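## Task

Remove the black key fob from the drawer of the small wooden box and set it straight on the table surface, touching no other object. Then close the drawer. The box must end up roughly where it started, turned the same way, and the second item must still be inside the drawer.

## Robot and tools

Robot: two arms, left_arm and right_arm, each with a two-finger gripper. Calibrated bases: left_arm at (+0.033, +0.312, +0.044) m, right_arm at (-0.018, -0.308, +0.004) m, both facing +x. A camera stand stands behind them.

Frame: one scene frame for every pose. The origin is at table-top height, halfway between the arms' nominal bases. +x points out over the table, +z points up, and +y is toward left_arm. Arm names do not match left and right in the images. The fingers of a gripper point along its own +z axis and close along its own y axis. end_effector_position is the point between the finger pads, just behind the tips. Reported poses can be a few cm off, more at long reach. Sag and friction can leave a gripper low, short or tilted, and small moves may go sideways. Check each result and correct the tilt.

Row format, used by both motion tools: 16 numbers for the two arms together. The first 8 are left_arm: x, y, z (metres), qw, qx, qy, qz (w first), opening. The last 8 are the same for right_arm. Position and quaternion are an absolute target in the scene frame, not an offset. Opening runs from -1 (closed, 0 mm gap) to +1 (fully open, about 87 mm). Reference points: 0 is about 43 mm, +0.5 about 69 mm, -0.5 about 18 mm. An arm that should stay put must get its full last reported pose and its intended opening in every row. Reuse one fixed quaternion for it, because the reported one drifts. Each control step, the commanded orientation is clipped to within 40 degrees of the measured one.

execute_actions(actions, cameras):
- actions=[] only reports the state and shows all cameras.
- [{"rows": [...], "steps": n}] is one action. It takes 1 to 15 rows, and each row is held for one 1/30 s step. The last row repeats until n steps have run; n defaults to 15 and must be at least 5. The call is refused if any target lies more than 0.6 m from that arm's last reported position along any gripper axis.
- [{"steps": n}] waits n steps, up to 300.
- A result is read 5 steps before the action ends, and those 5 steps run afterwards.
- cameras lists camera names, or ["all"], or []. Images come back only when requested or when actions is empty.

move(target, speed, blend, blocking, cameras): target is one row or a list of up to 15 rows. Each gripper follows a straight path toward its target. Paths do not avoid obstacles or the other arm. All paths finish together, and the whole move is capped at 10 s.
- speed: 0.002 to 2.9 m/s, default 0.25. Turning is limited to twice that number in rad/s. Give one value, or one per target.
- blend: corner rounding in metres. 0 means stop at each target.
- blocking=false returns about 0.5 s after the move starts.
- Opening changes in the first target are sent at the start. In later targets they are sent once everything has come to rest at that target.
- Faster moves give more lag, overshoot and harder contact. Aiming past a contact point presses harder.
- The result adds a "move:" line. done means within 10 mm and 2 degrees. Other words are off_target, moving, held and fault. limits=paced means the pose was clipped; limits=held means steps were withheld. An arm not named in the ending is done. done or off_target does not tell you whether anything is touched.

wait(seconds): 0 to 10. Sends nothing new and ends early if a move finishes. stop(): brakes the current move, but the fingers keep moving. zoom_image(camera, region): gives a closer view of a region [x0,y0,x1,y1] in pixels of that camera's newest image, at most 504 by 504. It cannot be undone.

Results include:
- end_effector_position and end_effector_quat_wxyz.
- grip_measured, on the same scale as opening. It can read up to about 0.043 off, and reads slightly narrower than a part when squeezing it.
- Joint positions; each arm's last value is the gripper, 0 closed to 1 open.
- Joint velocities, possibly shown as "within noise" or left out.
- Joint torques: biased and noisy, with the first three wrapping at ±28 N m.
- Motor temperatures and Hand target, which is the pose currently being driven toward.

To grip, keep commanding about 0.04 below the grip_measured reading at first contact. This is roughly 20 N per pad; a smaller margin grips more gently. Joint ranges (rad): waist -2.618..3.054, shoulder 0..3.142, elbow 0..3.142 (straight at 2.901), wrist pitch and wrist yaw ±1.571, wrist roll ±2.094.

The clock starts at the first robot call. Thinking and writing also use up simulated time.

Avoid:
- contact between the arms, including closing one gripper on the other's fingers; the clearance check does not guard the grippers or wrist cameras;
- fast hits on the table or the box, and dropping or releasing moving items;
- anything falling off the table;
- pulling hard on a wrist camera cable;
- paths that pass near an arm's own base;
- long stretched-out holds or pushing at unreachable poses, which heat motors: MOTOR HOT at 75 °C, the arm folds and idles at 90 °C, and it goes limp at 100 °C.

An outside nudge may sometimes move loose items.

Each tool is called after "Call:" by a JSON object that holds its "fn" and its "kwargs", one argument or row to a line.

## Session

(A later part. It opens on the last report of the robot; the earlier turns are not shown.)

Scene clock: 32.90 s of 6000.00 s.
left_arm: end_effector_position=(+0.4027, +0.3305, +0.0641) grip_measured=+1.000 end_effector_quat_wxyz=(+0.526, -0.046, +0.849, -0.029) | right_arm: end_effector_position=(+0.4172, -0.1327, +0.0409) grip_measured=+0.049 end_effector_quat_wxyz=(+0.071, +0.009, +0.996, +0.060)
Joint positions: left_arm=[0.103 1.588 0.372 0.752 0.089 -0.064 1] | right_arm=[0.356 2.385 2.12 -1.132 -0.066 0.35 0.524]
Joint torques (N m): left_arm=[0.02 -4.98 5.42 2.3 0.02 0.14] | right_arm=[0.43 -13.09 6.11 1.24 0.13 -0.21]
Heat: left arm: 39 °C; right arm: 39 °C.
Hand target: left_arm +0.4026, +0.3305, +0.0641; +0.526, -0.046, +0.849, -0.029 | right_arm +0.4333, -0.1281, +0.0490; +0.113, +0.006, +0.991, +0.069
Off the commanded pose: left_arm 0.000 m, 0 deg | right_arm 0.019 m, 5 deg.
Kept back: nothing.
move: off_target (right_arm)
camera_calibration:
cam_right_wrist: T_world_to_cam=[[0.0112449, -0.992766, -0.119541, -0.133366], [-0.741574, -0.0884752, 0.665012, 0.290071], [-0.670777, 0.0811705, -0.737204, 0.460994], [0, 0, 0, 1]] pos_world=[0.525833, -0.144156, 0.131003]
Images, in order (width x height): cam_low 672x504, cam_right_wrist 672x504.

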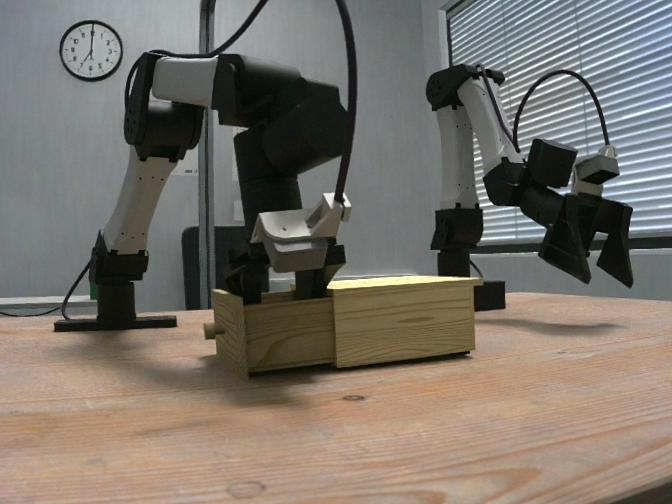

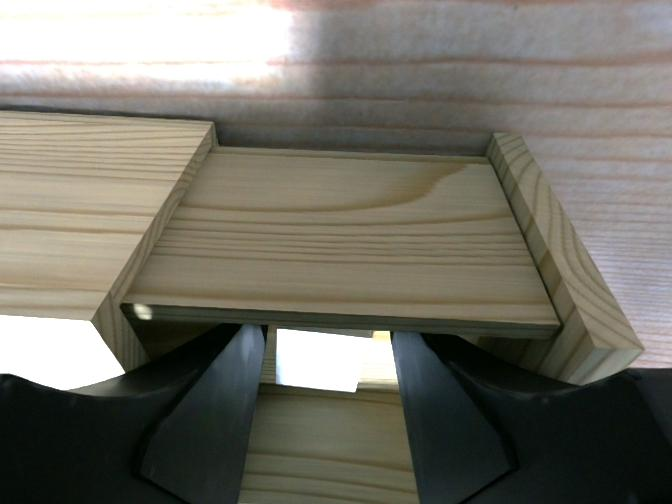

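Call:
{"fn": "move", "kwargs": {
  "target": [0.4027,0.3305,0.0641,0.526,-0.046,0.849,-0.029,1,0.434,-0.128,0.048,0.115,0.006,0.991,0.0695,-0.4],
  "speed": 0.08,
  "cameras": ["cam_right_wrist"]
}}

Scene clock: 33.83 s of 6000.00 s.
left_arm: end_effector_position=(+0.4027, +0.3305, +0.0641) grip_measured=+1.000 end_effector_quat_wxyz=(+0.526, -0.046, +0.849, -0.029) | right_arm: end_effector_position=(+0.4199, -0.1326, +0.0475) grip_measured=-0.398 end_effector_quat_wxyz=(+0.081, +0.008, +0.995, +0.063)
Joint positions: left_arm=[0.103 1.588 0.372 0.752 0.089 -0.064 1] | right_arm=[0.355 2.37 2.119 -1.124 -0.066 0.347 0.301]
Joint torques (N m): left_arm=[0.06 -5.01 5.39 2.3 0.02 0.15] | right_arm=[0.44 -11.99 5.83 1.27 0.08 -0.11]
Heat: left arm: 39 °C; right arm: 40 °C.
Hand target: left_arm +0.4026, +0.3305, +0.0641; +0.526, -0.046, +0.849, -0.029 | right_arm +0.4335, -0.1281, +0.0487; +0.114, +0.006, +0.991, +0.069
Off the commanded pose: left_arm 0.000 m, 0 deg | right_arm 0.015 m, 4 deg.
Kept back: nothing.
move: off_target (right_arm)
camera_calibration:
cam_right_wrist: T_world_to_cam=[[0.0159968, -0.992004, -0.125191, -0.134131], [-0.755049, -0.0940655, 0.648885, 0.293414], [-0.655473, 0.0841455, -0.750516, 0.462235], [0, 0, 0, 1]] pos_world=[0.52667, -0.144353, 0.139731]
Images, in order (width x height): cam_right_wrist 672x504.

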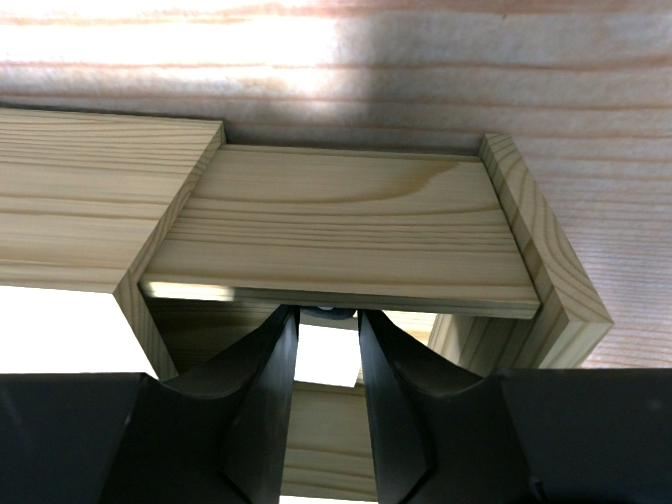

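Call:
{"fn": "move", "kwargs": {
  "target": [
    [0.4027,0.3305,0.0641,0.526,-0.046,0.849,-0.029,1,0.430,-0.128,0.048,0.105,0.006,0.991,0.0695,0.05],
    [0.4027,0.3305,0.0641,0.526,-0.046,0.849,-0.029,1,0.430,-0.128,0.032,0.105,0.006,0.991,0.0695,0.05]
  ],
  "speed": 0.06,
  "cameras": ["cam_low","cam_right_wrist"]
}}

Scene clock: 35.47 s of 6000.00 s.
left_arm: end_effector_position=(+0.4027, +0.3305, +0.0641) grip_measured=+1.000 end_effector_quat_wxyz=(+0.526, -0.046, +0.849, -0.029) | right_arm: end_effector_position=(+0.4246, -0.1281, +0.0431) grip_measured=+0.050 end_effector_quat_wxyz=(+0.094, +0.006, +0.993, +0.075)
Joint positions: left_arm=[0.103 1.588 0.372 0.752 0.089 -0.064 1] | right_arm=[0.356 2.361 2.084 -1.066 -0.08 0.346 0.525]
Joint torques (N m): left_arm=[0.06 -5.04 5.35 2.3 0.03 0.14] | right_arm=[0.32 -10.56 4.64 1.15 0.15 -0.12]
Heat: left arm: 39 °C; right arm: 40 °C.
Hand target: left_arm +0.4026, +0.3305, +0.0641; +0.526, -0.046, +0.849, -0.029 | right_arm +0.4297, -0.1282, +0.0323; +0.104, +0.006, +0.992, +0.069
Off the commanded pose: left_arm 0.000 m, 0 deg | right_arm 0.012 m, 1 deg.
Kept back: nothing.
move: off_target (right_arm)
camera_calibration:
cam_right_wrist: T_world_to_cam=[[0.0234526, -0.988812, -0.147309, -0.13197], [-0.770502, -0.111766, 0.627563, 0.305478], [-0.637006, 0.0987837, -0.764503, 0.456269], [0, 0, 0, 1]] pos_world=[0.529113, -0.141424, 0.137672]
Images, in order (width x height): cam_low 672x504, cam_right_wrist 672x504.

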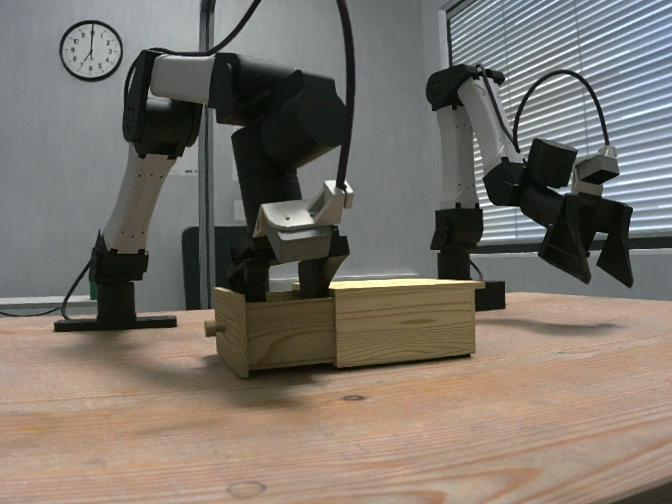

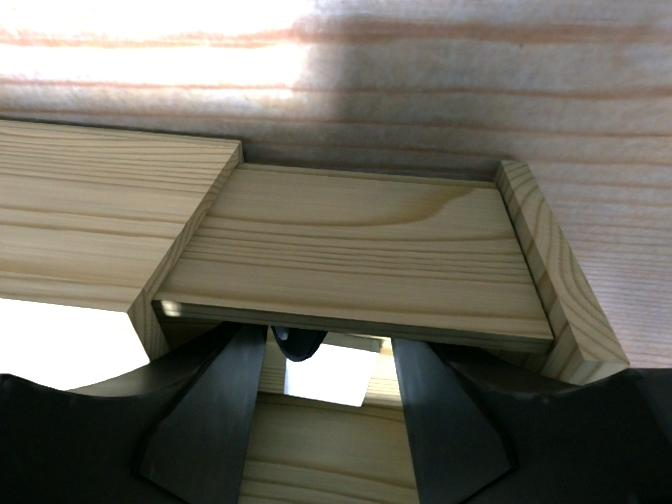

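Call:
{"fn": "move", "kwargs": {
  "target": [0.4027,0.3305,0.0641,0.526,-0.046,0.849,-0.029,1,0.395,-0.130,0.125,0.105,0.006,0.991,0.0695,0.05],
  "cameras": ["cam_high","cam_right_wrist"]
}}

Call:
{"fn": "zoom_image", "kwargs": {
  "camera": "cam_right_wrist",
  "region": [120, 0, 580, 350]
}}

Scene clock: 36.80 s of 6000.00 s.
left_arm: end_effector_position=(+0.4027, +0.3305, +0.0641) grip_measured=+1.000 end_effector_quat_wxyz=(+0.526, -0.046, +0.849, -0.029) | right_arm: end_effector_position=(+0.3916, -0.1322, +0.1029) grip_measured=+0.050 end_effector_quat_wxyz=(+0.079, +0.005, +0.995, +0.065)
Joint positions: left_arm=[0.103 1.588 0.372 0.752 0.089 -0.064 1] | right_arm=[0.374 2.248 2.131 -1.26 -0.069 0.361 0.525]
Joint torques (N m): left_arm=[-0.01 -4.97 5.42 2.3 0.02 0.15] | right_arm=[0.7 -13.11 10.26 0.46 0.12 -0.05]
Heat: left arm: 39 °C; right arm: 40 °C.
Hand target: left_arm +0.4026, +0.3305, +0.0641; +0.526, -0.046, +0.849, -0.029 | right_arm +0.3945, -0.1301, +0.1248; +0.105, +0.006, +0.992, +0.070
Off the commanded pose: left_arm 0.000 m, 0 deg | right_arm 0.022 m, 3 deg.
Kept back: nothing.
move: off_target (right_arm)
camera_calibration:
cam_right_wrist: T_world_to_cam=[[0.021499, -0.99139, -0.129162, -0.127929], [-0.751329, -0.101253, 0.652114, 0.233391], [-0.659577, 0.0830237, -0.747037, 0.486291], [0, 0, 0, 1]] pos_world=[0.49885, -0.14357, 0.194556]
Images, in order (width x height): cam_high 672x504, cam_right_wrist 672x504.

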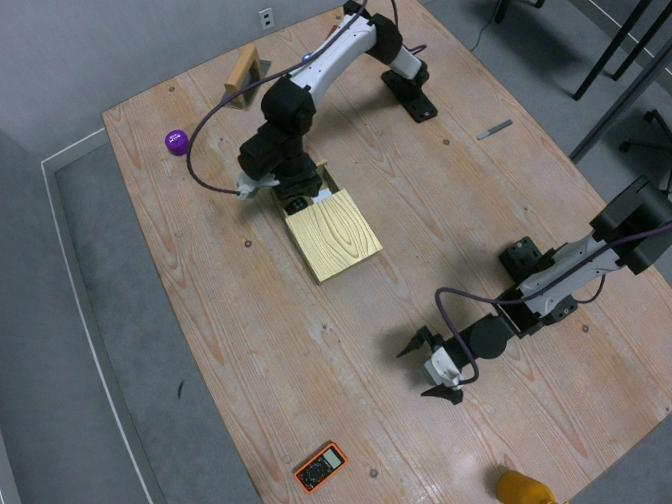

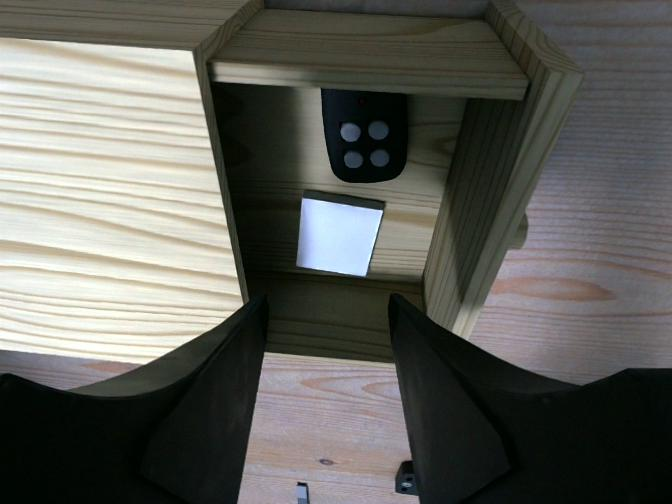

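Scaled by 1.096 from the camera's 672x504 image, which has a finer 960x720 frame.

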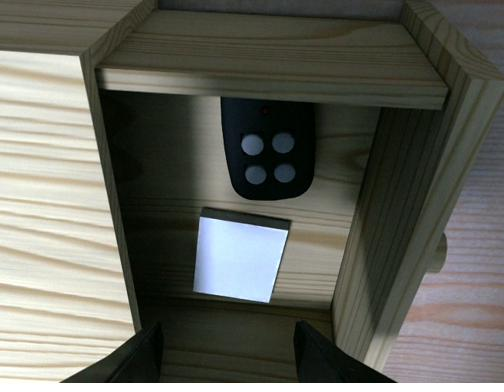

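Call:
{"fn": "move", "kwargs": {
  "target": [
    [0.4027,0.3305,0.0641,0.526,-0.046,0.849,-0.029,1,0.425,-0.136,0.095,0.087,0,0.996,0,0.05],
    [0.4027,0.3305,0.0641,0.526,-0.046,0.849,-0.029,1,0.43,-0.136,0.055,0.087,0,0.996,0,0.05]
  ],
  "speed": [0.25,0.08],
  "cameras": ["cam_low","cam_right_wrist"]
}}

Scene clock: 39.47 s of 6000.00 s.
left_arm: end_effector_position=(+0.4027, +0.3305, +0.0641) grip_measured=+1.000 end_effector_quat_wxyz=(+0.526, -0.046, +0.849, -0.029) | right_arm: end_effector_position=(+0.4270, -0.1367, +0.0589) grip_measured=+0.050 end_effector_quat_wxyz=(+0.081, +0.005, +0.997, +0.004)
Joint positions: left_arm=[0.103 1.588 0.372 0.752 0.089 -0.064 1] | right_arm=[0.384 2.47 2.351 -1.298 0.05 0.361 0.525]
Joint torques (N m): left_arm=[0.02 -5 5.35 2.3 0.03 0.15] | right_arm=[0.43 -11.06 6.72 0.66 0.13 -0.2]
Heat: left arm: 39 °C; right arm: 40 °C.
Hand target: left_arm +0.4026, +0.3305, +0.0641; +0.526, -0.046, +0.849, -0.029 | right_arm +0.4299, -0.1360, +0.0550; +0.087, +0.000, +0.996, +0.000
Off the commanded pose: left_arm 0.000 m, 0 deg | right_arm 0.005 m, 1 deg.
Kept back: nothing.
move: done
camera_calibration:
cam_right_wrist: T_world_to_cam=[[0.0107603, -0.999922, -0.0063579, -0.142648], [-0.754177, -0.0122905, 0.656556, 0.301306], [-0.656583, -0.00226977, -0.754251, 0.464681], [0, 0, 0, 1]] pos_world=[0.533874, -0.137878, 0.151755]
Images, in order (width x height): cam_low 672x504, cam_right_wrist 672x504.

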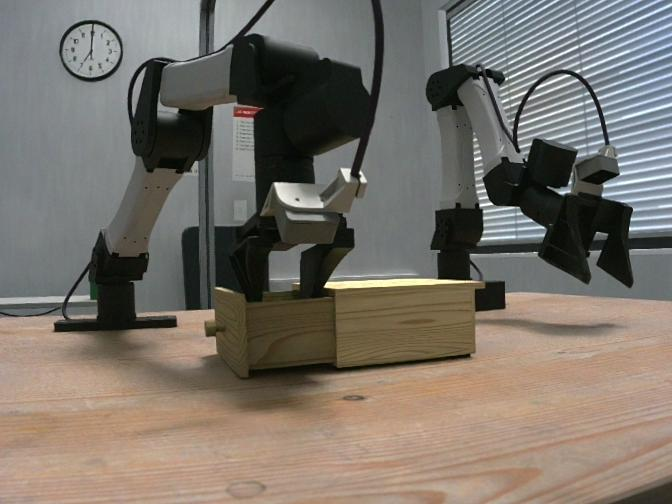

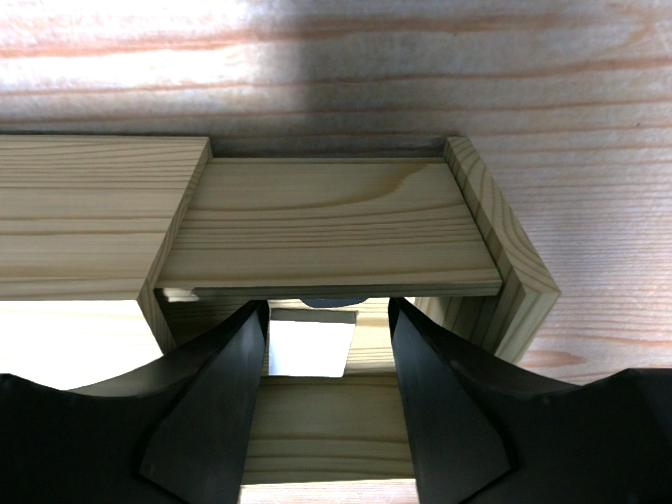

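Call:
{"fn": "move", "kwargs": {
  "target": [
    [0.4027,0.3305,0.0641,0.526,-0.046,0.849,-0.029,1,0.432,-0.136,0.028,0.087,0,0.996,0,0.05]
  ],
  "speed": 0.06,
  "cameras": ["cam_low","cam_right_wrist"]
}}

Scene clock: 40.40 s of 6000.00 s.
left_arm: end_effector_position=(+0.4027, +0.3305, +0.0641) grip_measured=+1.000 end_effector_quat_wxyz=(+0.526, -0.046, +0.849, -0.029) | right_arm: end_effector_position=(+0.4242, -0.1391, +0.0395) grip_measured=+0.048 end_effector_quat_wxyz=(+0.072, +0.002, +0.997, -0.001)
Joint positions: left_arm=[0.103 1.588 0.372 0.752 0.089 -0.064 1] | right_arm=[0.383 2.47 2.274 -1.24 0.053 0.354 0.524]
Joint torques (N m): left_arm=[0.06 -5 5.45 2.31 0.03 0.15] | right_arm=[0.43 -10.84 4.38 1.08 0.14 -0.15]
Heat: left arm: 39 °C; right arm: 41 °C.
Hand target: left_arm +0.4026, +0.3305, +0.0641; +0.526, -0.046, +0.849, -0.029 | right_arm +0.4315, -0.1361, +0.0283; +0.086, +0.000, +0.996, +0.000
Off the commanded pose: left_arm 0.000 m, 0 deg | right_arm 0.014 m, 2 deg.
Kept back: nothing.
move: off_target (right_arm)
camera_calibration:
cam_right_wrist: T_world_to_cam=[[0.0155335, -0.999872, 0.00370786, -0.14756], [-0.742441, -0.00905012, 0.66985, 0.306909], [-0.669731, -0.013158, -0.742487, 0.451787], [0, 0, 0, 1]] pos_world=[0.53273, -0.138819, 0.13041]
Images, in order (width x height): cam_low 672x504, cam_right_wrist 672x504.

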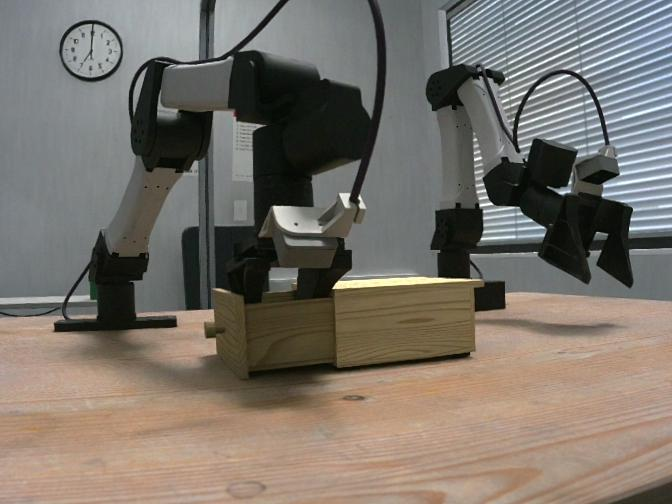

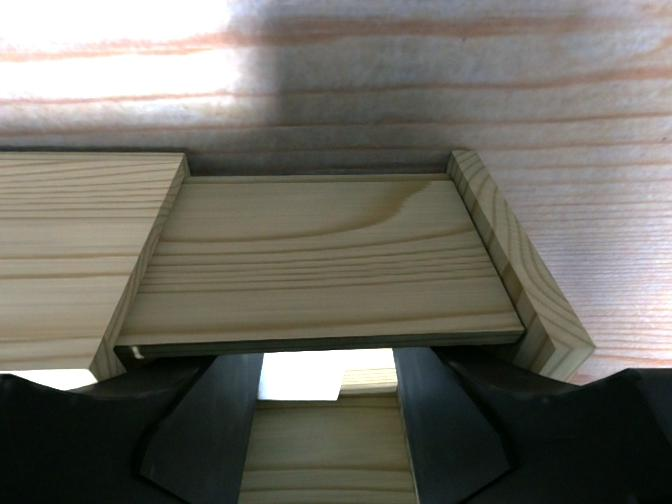

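Call:
{"fn": "move", "kwargs": {
  "target": [
    [0.4027,0.3305,0.0641,0.526,-0.046,0.849,-0.029,1,0.43,-0.134,0.055,0.087,0,0.996,0,0.1],
    [0.4027,0.3305,0.0641,0.526,-0.046,0.849,-0.029,1,0.432,-0.1335,0.028,0.087,0,0.996,0,0.1]
  ],
  "speed": 0.06,
  "cameras": ["cam_low","cam_right_wrist"]
}}

Scene clock: 42.17 s of 6000.00 s.
left_arm: end_effector_position=(+0.4027, +0.3305, +0.0641) grip_measured=+1.000 end_effector_quat_wxyz=(+0.526, -0.046, +0.849, -0.029) | right_arm: end_effector_position=(+0.4268, -0.1397, +0.0405) grip_measured=+0.099 end_effector_quat_wxyz=(+0.078, +0.002, +0.997, -0.002)
Joint positions: left_arm=[0.103 1.588 0.372 0.752 0.089 -0.064 1] | right_arm=[0.382 2.469 2.277 -1.234 0.058 0.352 0.55]
Joint torques (N m): left_arm=[0.05 -4.96 5.41 2.3 0.04 0.15] | right_arm=[1.09 -10.37 4.88 1.02 0.1 -0.11]
Heat: left arm: 39 °C; right arm: 41 °C.
Hand target: left_arm +0.4026, +0.3305, +0.0641; +0.526, -0.046, +0.849, -0.029 | right_arm +0.4314, -0.1337, +0.0282; +0.086, +0.000, +0.996, +0.000
Off the commanded pose: left_arm 0.000 m, 0 deg | right_arm 0.015 m, 1 deg.
Kept back: nothing.
move: off_target (right_arm)
camera_calibration:
cam_right_wrist: T_world_to_cam=[[0.016263, -0.999849, 0.00612965, -0.148609], [-0.749895, -0.00814192, 0.661507, 0.311818], [-0.661357, -0.0153547, -0.749914, 0.450747], [0, 0, 0, 1]] pos_world=[0.534353, -0.139127, 0.132662]
Images, in order (width x height): cam_low 672x504, cam_right_wrist 672x504.

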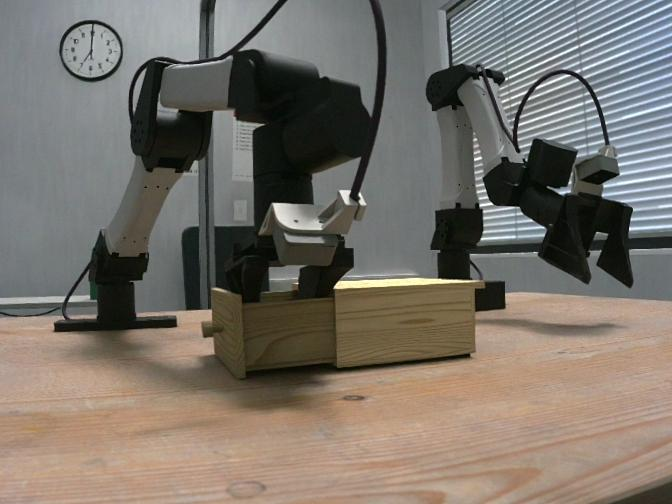

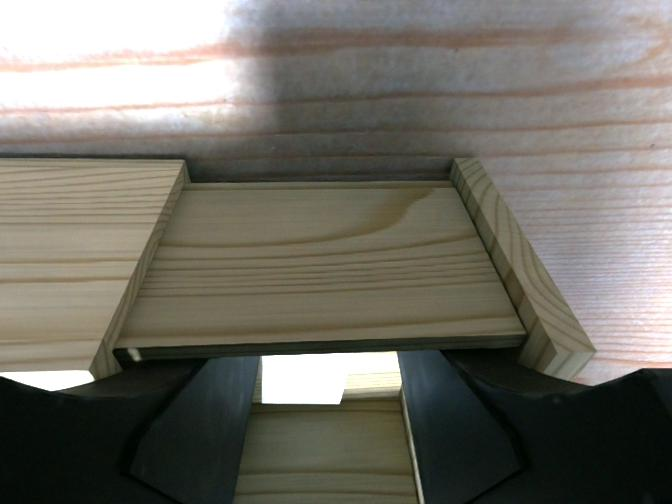

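Call:
{"fn": "move", "kwargs": {
  "target": [
    [0.4027,0.3305,0.0641,0.526,-0.046,0.849,-0.029,1,0.43,-0.137,0.065,0.087,0.006,0.9936,0.0695,0.1],
    [0.4027,0.3305,0.0641,0.526,-0.046,0.849,-0.029,1,0.432,-0.136,0.052,0.087,0.006,0.9936,0.0695,0.1],
    [0.4027,0.3305,0.0641,0.526,-0.046,0.849,-0.029,1,0.432,-0.136,0.028,0.087,0.006,0.9936,0.0695,0.1]
  ],
  "speed": 0.06,
  "cameras": ["cam_low","cam_right_wrist"]
}}

Scene clock: 45.00 s of 6000.00 s.
left_arm: end_effector_position=(+0.4027, +0.3305, +0.0641) grip_measured=+1.000 end_effector_quat_wxyz=(+0.526, -0.046, +0.849, -0.029) | right_arm: end_effector_position=(+0.4257, -0.1344, +0.0398) grip_measured=+0.098 end_effector_quat_wxyz=(+0.078, +0.007, +0.995, +0.065)
Joint positions: left_arm=[0.103 1.588 0.372 0.752 0.089 -0.064 1] | right_arm=[0.346 2.404 2.148 -1.125 -0.072 0.338 0.549]
Joint torques (N m): left_arm=[0.05 -5.01 5.41 2.3 0.02 0.14] | right_arm=[-0.59 -10.69 4.3 1.08 -0.08 -0.3]
Heat: left arm: 39 °C; right arm: 42 °C.
Hand target: left_arm +0.4026, +0.3305, +0.0641; +0.526, -0.046, +0.849, -0.029 | right_arm +0.4316, -0.1362, +0.0283; +0.086, +0.006, +0.994, +0.069
Off the commanded pose: left_arm 0.000 m, 0 deg | right_arm 0.014 m, 1 deg.
Kept back: nothing.
move: off_target (right_arm)
camera_calibration:
cam_right_wrist: T_world_to_cam=[[0.0158651, -0.991619, -0.128217, -0.136736], [-0.751056, -0.0964694, 0.653153, 0.300364], [-0.660048, 0.0859359, -0.746292, 0.462386], [0, 0, 0, 1]] pos_world=[0.532957, -0.14635, 0.13136]
Images, in order (width x height): cam_low 672x504, cam_right_wrist 672x504.

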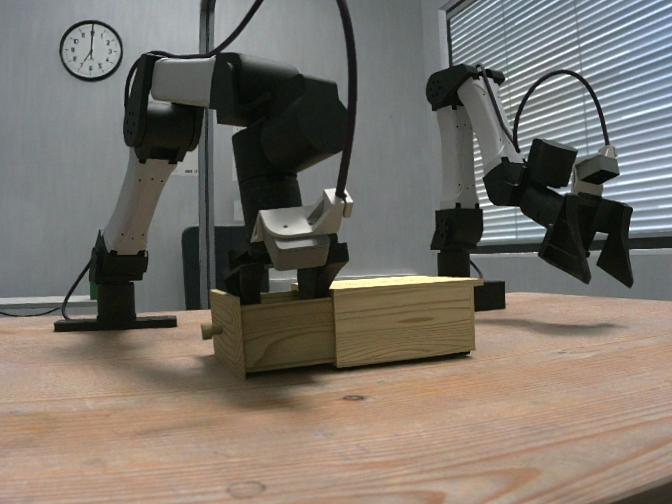

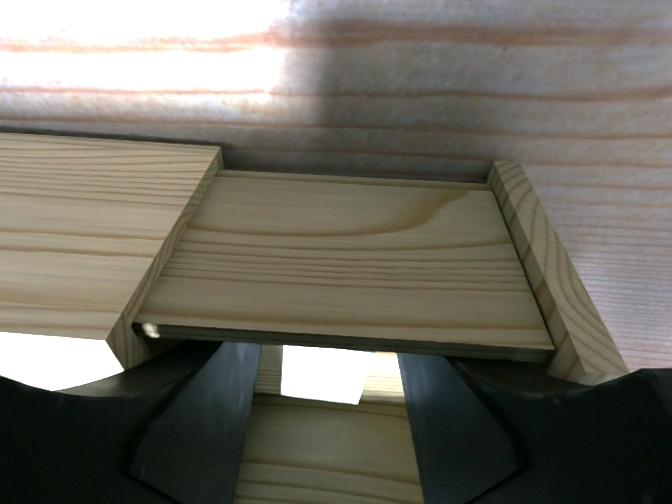

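Call:
{"fn": "move", "kwargs": {
  "target": [0.4027,0.3305,0.0641,0.526,-0.046,0.849,-0.029,1,0.430,-0.1345,0.036,0.087,0.006,0.9936,0.0695,-0.22],
  "speed": 0.06,
  "cameras": ["cam_low","cam_right_wrist"]
}}

Scene clock: 45.93 s of 6000.00 s.
left_arm: end_effector_position=(+0.4027, +0.3305, +0.0641) grip_measured=+1.000 end_effector_quat_wxyz=(+0.526, -0.046, +0.849, -0.029) | right_arm: end_effector_position=(+0.4253, -0.1337, +0.0380) grip_measured=-0.163 end_effector_quat_wxyz=(+0.078, +0.007, +0.995, +0.067)
Joint positions: left_arm=[0.103 1.588 0.372 0.752 0.089 -0.064 1] | right_arm=[0.346 2.403 2.14 -1.117 -0.077 0.338 0.418]
Joint torques (N m): left_arm=[0.02 -5 5.39 2.31 0.02 0.14] | right_arm=[-0.32 -11.3 6.48 0.82 -0.01 -0.22]
Heat: left arm: 39 °C; right arm: 42 °C.
Hand target: left_arm +0.4026, +0.3305, +0.0641; +0.526, -0.046, +0.849, -0.029 | right_arm +0.4299, -0.1344, +0.0360; +0.087, +0.006, +0.994, +0.069
Off the commanded pose: left_arm 0.000 m, 0 deg | right_arm 0.005 m, 1 deg.
Kept back: nothing.
move: done
camera_calibration:
cam_right_wrist: T_world_to_cam=[[0.0165275, -0.991055, -0.13243, -0.136312], [-0.750067, -0.0998697, 0.653777, 0.300445], [-0.661155, 0.0885259, -0.745008, 0.461535], [0, 0, 0, 1]] pos_world=[0.532753, -0.145945, 0.129372]
Images, in order (width x height): cam_low 672x504, cam_right_wrist 672x504.

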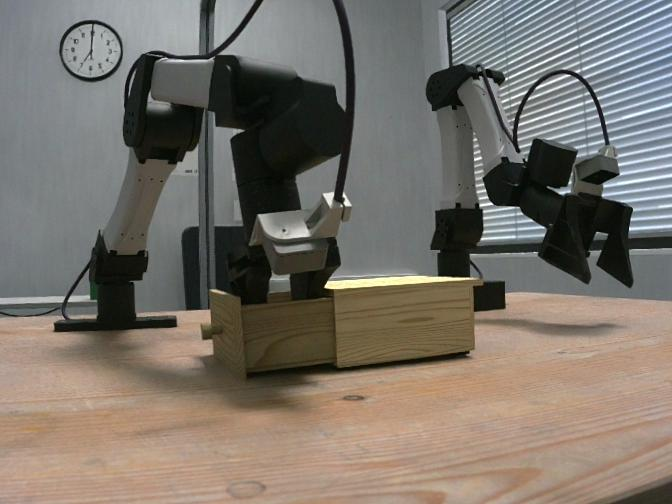

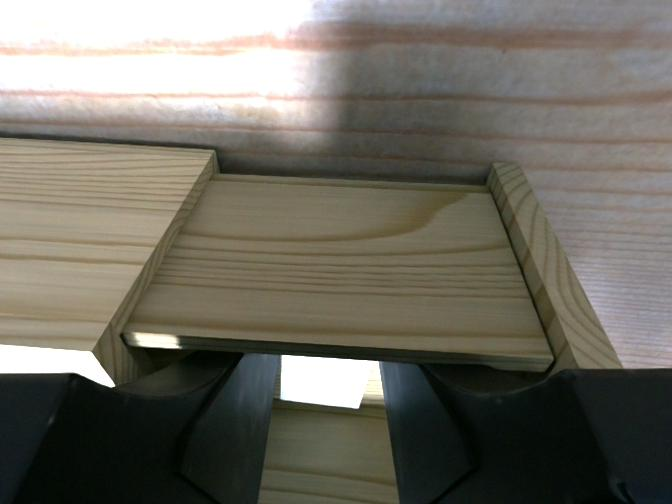

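Call:
{"fn": "move", "kwargs": {
  "target": [
    [0.4027,0.3305,0.0641,0.526,-0.046,0.849,-0.029,1,0.430,-0.1345,0.036,0.087,0.006,0.9936,0.0695,-0.28],
    [0.4027,0.3305,0.0641,0.526,-0.046,0.849,-0.029,1,0.425,-0.137,0.15,0.087,0.006,0.9936,0.0695,-0.28]
  ],
  "speed": 0.1,
  "cameras": ["cam_high","cam_low","cam_right_wrist"]
}}

Scene clock: 50.50 s of 6000.00 s.
left_arm: end_effector_position=(+0.4027, +0.3305, +0.0641) grip_measured=+1.000 end_effector_quat_wxyz=(+0.526, -0.046, +0.849, -0.029) | right_arm: end_effector_position=(+0.4214, -0.1350, +0.1519) grip_measured=-0.163 end_effector_quat_wxyz=(+0.107, +0.006, +0.991, +0.076)
Joint positions: left_arm=[0.103 1.588 0.372 0.752 0.089 -0.064 1] | right_arm=[0.346 2.463 2.713 -1.57 -0.077 0.338 0.418]
Joint torques (N m): left_arm=[0.03 -5.01 5.44 2.29 0.02 0.14] | right_arm=[-0.62 -9.57 9.61 0.56 -0.04 -0.18]
Heat: left arm: 39 °C; right arm: 42 °C.
Hand target: left_arm +0.4026, +0.3305, +0.0641; +0.526, -0.046, +0.849, -0.029 | right_arm +0.4244, -0.1371, +0.1495; +0.106, +0.008, +0.991, +0.077
Off the commanded pose: left_arm 0.000 m, 0 deg | right_arm 0.005 m, 2 deg.
joint sent to its limit (right arm) — joint 4 (wrist pitch), lower limit.
Kept back: nothing.
move: done
camera_calibration:
cam_right_wrist: T_world_to_cam=[[0.0248362, -0.98835, -0.150158, -0.122868], [-0.786895, -0.11197, 0.606843, 0.244004], [-0.616586, 0.103087, -0.780509, 0.532471], [0, 0, 0, 1]] pos_world=[0.523371, -0.149007, 0.249077]
Images, in order (width x height): cam_high 672x504, cam_low 672x504, cam_right_wrist 672x504.

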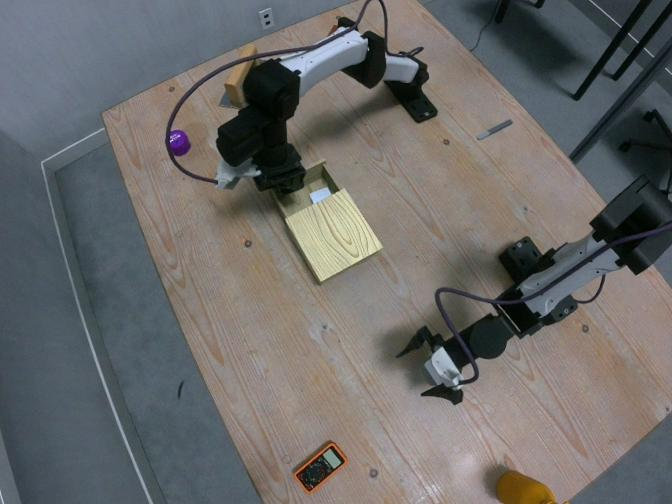

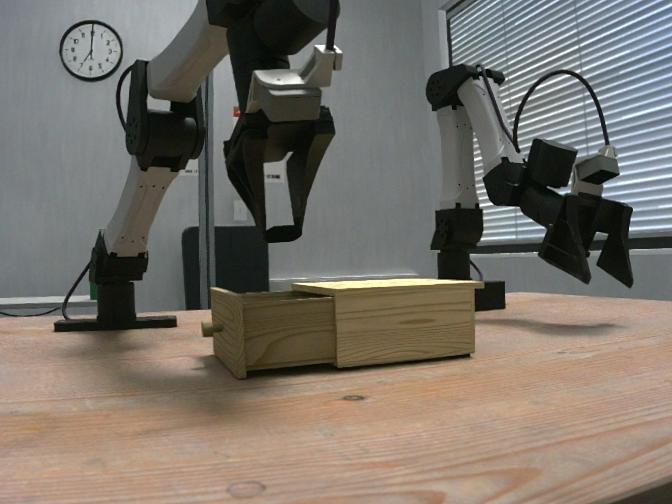

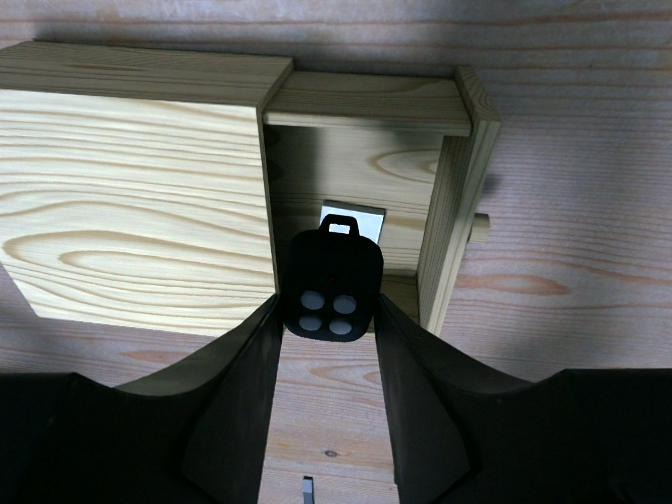

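Call:
{"fn": "move", "kwargs": {
  "target": [
    [0.4027,0.3305,0.0641,0.526,-0.046,0.849,-0.029,1,0.37,-0.30,0.14,0.087,0,0.996,0,-0.28],
    [0.4027,0.3305,0.0641,0.526,-0.046,0.849,-0.029,1,0.36,-0.33,0.045,0.087,0,0.996,0,-0.28]
  ],
  "speed": [0.25,0.15],
  "blend": [0.03,0],
  "cameras": ["cam_high","cam_low","cam_right_wrist"]
}}

Call:
{"fn": "zoom_image", "kwargs": {
  "camera": "cam_low",
  "region": [0, 230, 250, 420]
}}

Scene clock: 52.90 s of 6000.00 s.
left_arm: end_effector_position=(+0.4027, +0.3305, +0.0641) grip_measured=+1.000 end_effector_quat_wxyz=(+0.526, -0.046, +0.849, -0.029) | right_arm: end_effector_position=(+0.3530, -0.3287, +0.0284) grip_measured=-0.163 end_effector_quat_wxyz=(+0.054, +0.003, +0.999, -0.001)
Joint positions: left_arm=[0.103 1.588 0.372 0.752 0.089 -0.064 1] | right_arm=[-0.023 2.059 1.54 -0.943 -0.003 -0.048 0.418]
Joint torques (N m): left_arm=[0.06 -5.01 5.42 2.3 0.03 0.15] | right_arm=[-0.31 -12.94 6.43 0.57 -0.08 -0.21]
Heat: left arm: 39 °C; right arm: 43 °C.
Hand target: left_arm +0.4026, +0.3305, +0.0641; +0.526, -0.046, +0.849, -0.029 | right_arm +0.3597, -0.3301, +0.0449; +0.087, +0.000, +0.996, +0.000
Off the commanded pose: left_arm 0.000 m, 0 deg | right_arm 0.018 m, 4 deg.
Kept back: nothing.
move: off_target (right_arm)
camera_calibration:
cam_right_wrist: T_world_to_cam=[[0.0152468, -0.999881, 0.00243422, -0.335942], [-0.717987, -0.00925392, 0.695995, 0.250292], [-0.695889, -0.0123594, -0.718043, 0.402119], [0, 0, 0, 1]] pos_world=[0.464658, -0.328616, 0.115354]
Images, in order (width x height): cam_high 672x504, cam_low 672x504, cam_right_wrist 672x504.

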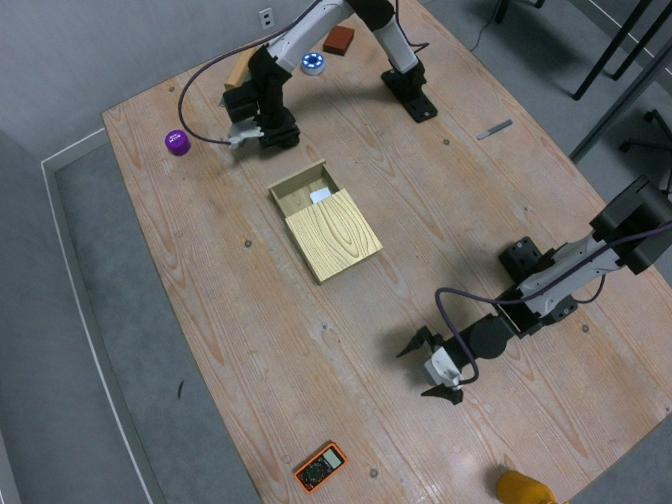

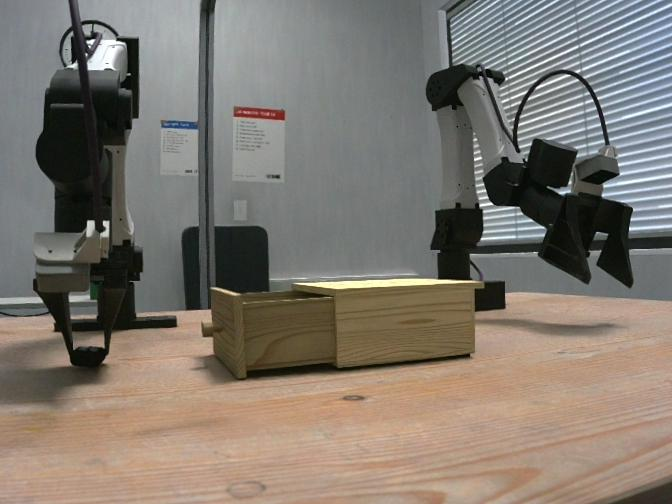

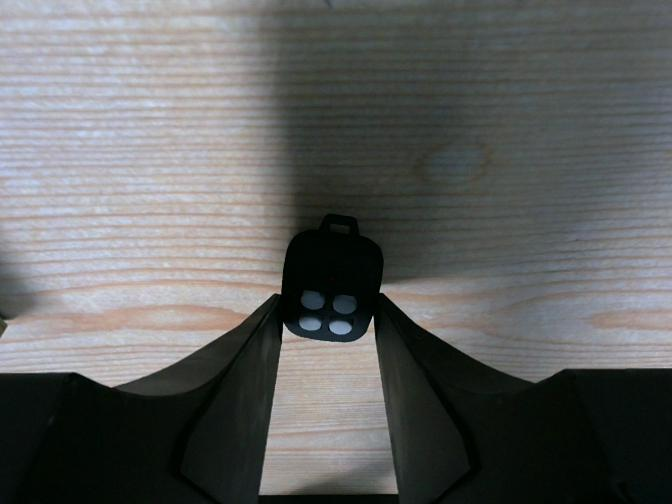

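Scaled by 2.016 from the camera's 672x504 image, which has a finer 960x720 frame.

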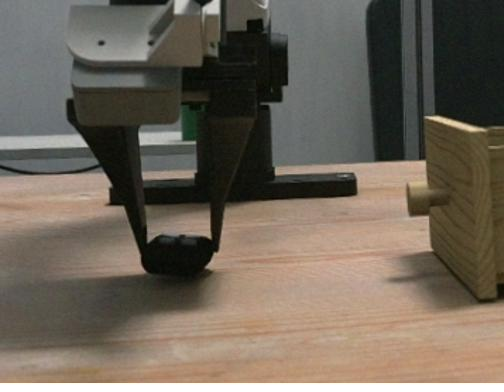

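Call:
{"fn": "move", "kwargs": {
  "target": [
    [0.4027,0.3305,0.0641,0.526,-0.046,0.849,-0.029,1,0.36,-0.33,0.035,0.07,0,0.9975,0,-0.28],
    [0.4027,0.3305,0.0641,0.526,-0.046,0.849,-0.029,1,0.356,-0.33,0.022,0.06,0,0.998,0,-0.28]
  ],
  "speed": 0.04,
  "cameras": ["cam_low"]
}}

Call:
{"fn": "zoom_image", "kwargs": {
  "camera": "cam_low",
  "region": [0, 230, 250, 420]
}}

Scene clock: 54.47 s of 6000.00 s.
left_arm: end_effector_position=(+0.4027, +0.3305, +0.0641) grip_measured=+1.000 end_effector_quat_wxyz=(+0.526, -0.046, +0.849, -0.029) | right_arm: end_effector_position=(+0.3535, -0.3287, +0.0265) grip_measured=-0.163 end_effector_quat_wxyz=(+0.056, +0.003, +0.998, -0.001)
Joint positions: left_arm=[0.103 1.588 0.372 0.752 0.089 -0.064 1] | right_arm=[-0.023 2.059 1.532 -0.931 -0.003 -0.048 0.418]
Joint torques (N m): left_arm=[0.03 -4.98 5.42 2.31 0.02 0.15] | right_arm=[-0.23 -8.23 6.58 0.59 -0.05 -0.22]
Heat: left arm: 40 °C; right arm: 43 °C.
Hand target: left_arm +0.4026, +0.3305, +0.0641; +0.526, -0.046, +0.849, -0.029 | right_arm +0.3559, -0.3301, +0.0220; +0.060, +0.000, +0.998, +0.000
Off the commanded pose: left_arm 0.000 m, 0 deg | right_arm 0.005 m, 1 deg.
Kept back: nothing.
move: done
Images, in order (width x height): cam_low 672x504.

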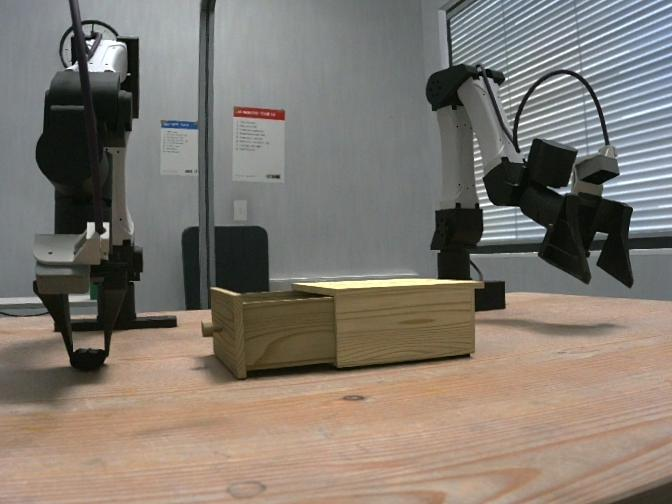

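Scaled by 2.016 from the camera's 672x504 image, which has a finer 960x720 frame.

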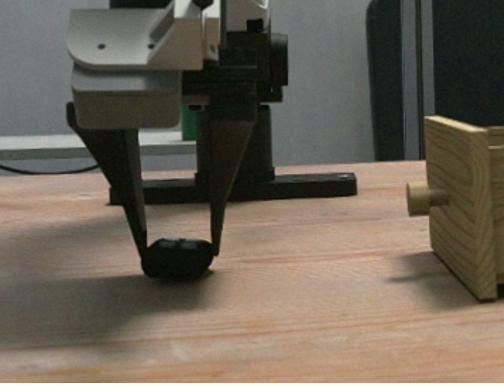

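Call:
{"fn": "move", "kwargs": {
  "target": [0.4027,0.3305,0.0641,0.526,-0.046,0.849,-0.029,1,0.356,-0.33,0.013,0.06,0,0.998,0,-0.28],
  "speed": 0.04,
  "cameras": ["cam_low"]
}}

Call:
{"fn": "zoom_image", "kwargs": {
  "camera": "cam_low",
  "region": [0, 230, 250, 420]
}}

Scene clock: 55.40 s of 6000.00 s.
left_arm: end_effector_position=(+0.4027, +0.3305, +0.0641) grip_measured=+1.000 end_effector_quat_wxyz=(+0.526, -0.046, +0.849, -0.029) | right_arm: end_effector_position=(+0.3542, -0.3288, +0.0237) grip_measured=-0.163 end_effector_quat_wxyz=(+0.059, +0.002, +0.998, -0.001)
Joint positions: left_arm=[0.103 1.588 0.372 0.752 0.089 -0.064 1] | right_arm=[-0.023 2.059 1.521 -0.915 -0.003 -0.048 0.418]
Joint torques (N m): left_arm=[-0.01 -5 5.45 2.29 0.02 0.15] | right_arm=[-0.27 -7.36 5.48 0.77 -0.01 -0.24]
Heat: left arm: 40 °C; right arm: 43 °C.
Hand target: left_arm +0.4026, +0.3305, +0.0641; +0.526, -0.046, +0.849, -0.029 | right_arm +0.3557, -0.3301, +0.0132; +0.060, +0.000, +0.998, +0.000
Off the commanded pose: left_arm 0.000 m, 0 deg | right_arm 0.011 m, 0 deg.
Kept back: nothing.
move: off_target (right_arm)
Images, in order (width x height): cam_low 672x504.

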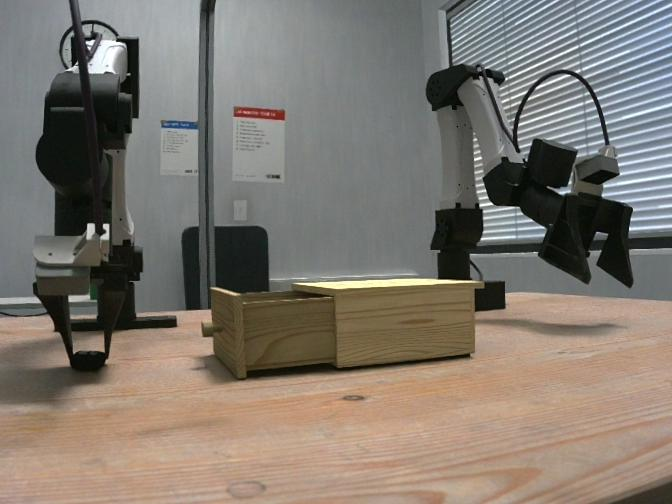

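Scaled by 2.016 from the camera's 672x504 image, which has a finer 960x720 frame.

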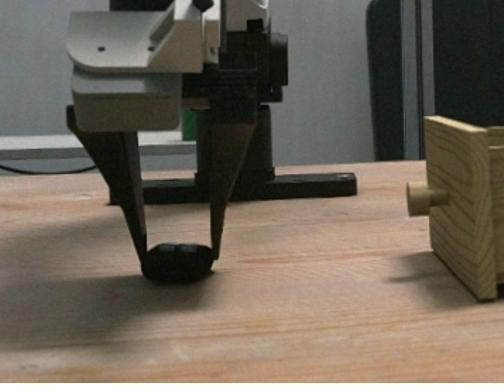

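Call:
{"fn": "move", "kwargs": {
  "target": [
    [0.4027,0.3305,0.0641,0.526,-0.046,0.849,-0.029,1,0.356,-0.329,0.02,0.06,0,0.998,0,0.1],
    [0.4027,0.3305,0.0641,0.526,-0.046,0.849,-0.029,1,0.355,-0.33,0.13,0.087,0,0.996,0,0.1],
    [0.4027,0.3305,0.0641,0.526,-0.046,0.849,-0.029,1,0.398,-0.25,0.10,0.087,0,0.996,0,-1],
    [0.4027,0.3305,0.0641,0.526,-0.046,0.849,-0.029,1,0.398,-0.24,0.058,0.087,0,0.996,0,-1]
  ],
  "speed": [0.1,0.15,0.25,0.15],
  "cameras": ["cam_high","cam_low","cam_right_wrist"]
}}

Scene clock: 60.37 s of 6000.00 s.
left_arm: end_effector_position=(+0.4027, +0.3305, +0.0641) grip_measured=+1.000 end_effector_quat_wxyz=(+0.526, -0.046, +0.849, -0.029) | right_arm: end_effector_position=(+0.3951, -0.2418, +0.0664) grip_measured=-0.973 end_effector_quat_wxyz=(+0.087, -0.002, +0.996, +0.005)
Joint positions: left_arm=[0.103 1.588 0.372 0.752 0.089 -0.064 1] | right_arm=[0.18 2.15 1.836 -1.082 0.016 0.145 0.013]
Joint torques (N m): left_arm=[0.02 -5.01 5.41 2.3 0.02 0.13] | right_arm=[0.76 -8.25 7.2 0.72 0.1 -0.05]
Heat: left arm: 40 °C; right arm: 43 °C.
Hand target: left_arm +0.4026, +0.3305, +0.0641; +0.526, -0.046, +0.849, -0.029 | right_arm +0.3978, -0.2400, +0.0582; +0.087, +0.000, +0.996, +0.000
Off the commanded pose: left_arm 0.000 m, 0 deg | right_arm 0.009 m, 1 deg.
Kept back: nothing.
move: done
camera_calibration:
cam_right_wrist: T_world_to_cam=[[0.0250949, -0.999661, -0.00699531, -0.252995], [-0.761978, -0.023657, 0.647171, 0.271992], [-0.647117, -0.0109104, -0.762313, 0.443784], [0, 0, 0, 1]] pos_world=[0.500781, -0.241633, 0.160507]
Images, in order (width x height): cam_high 672x504, cam_low 672x504, cam_right_wrist 672x504.

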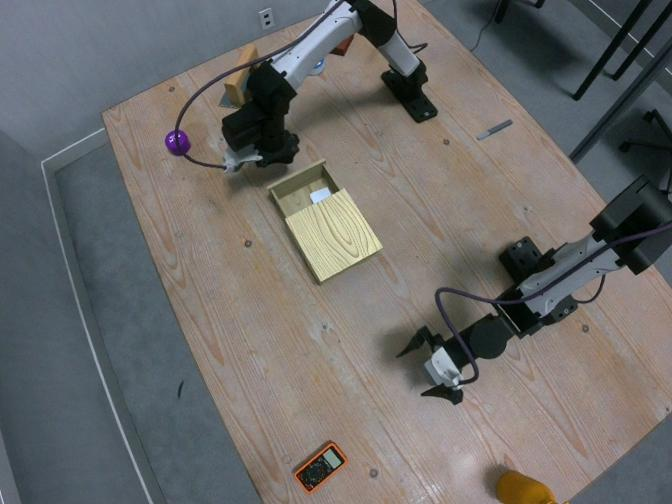

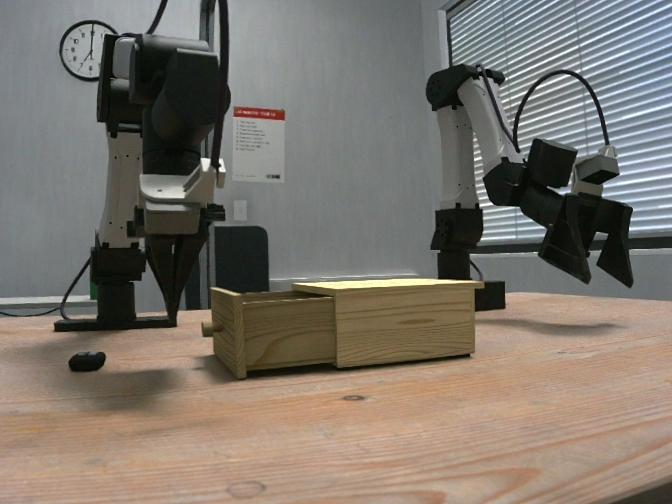

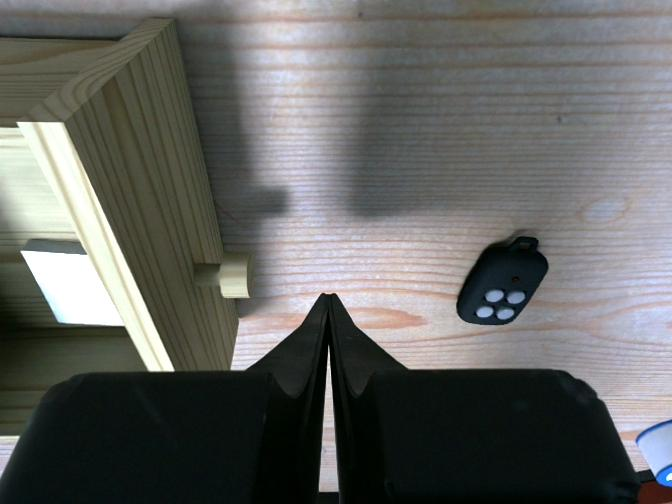

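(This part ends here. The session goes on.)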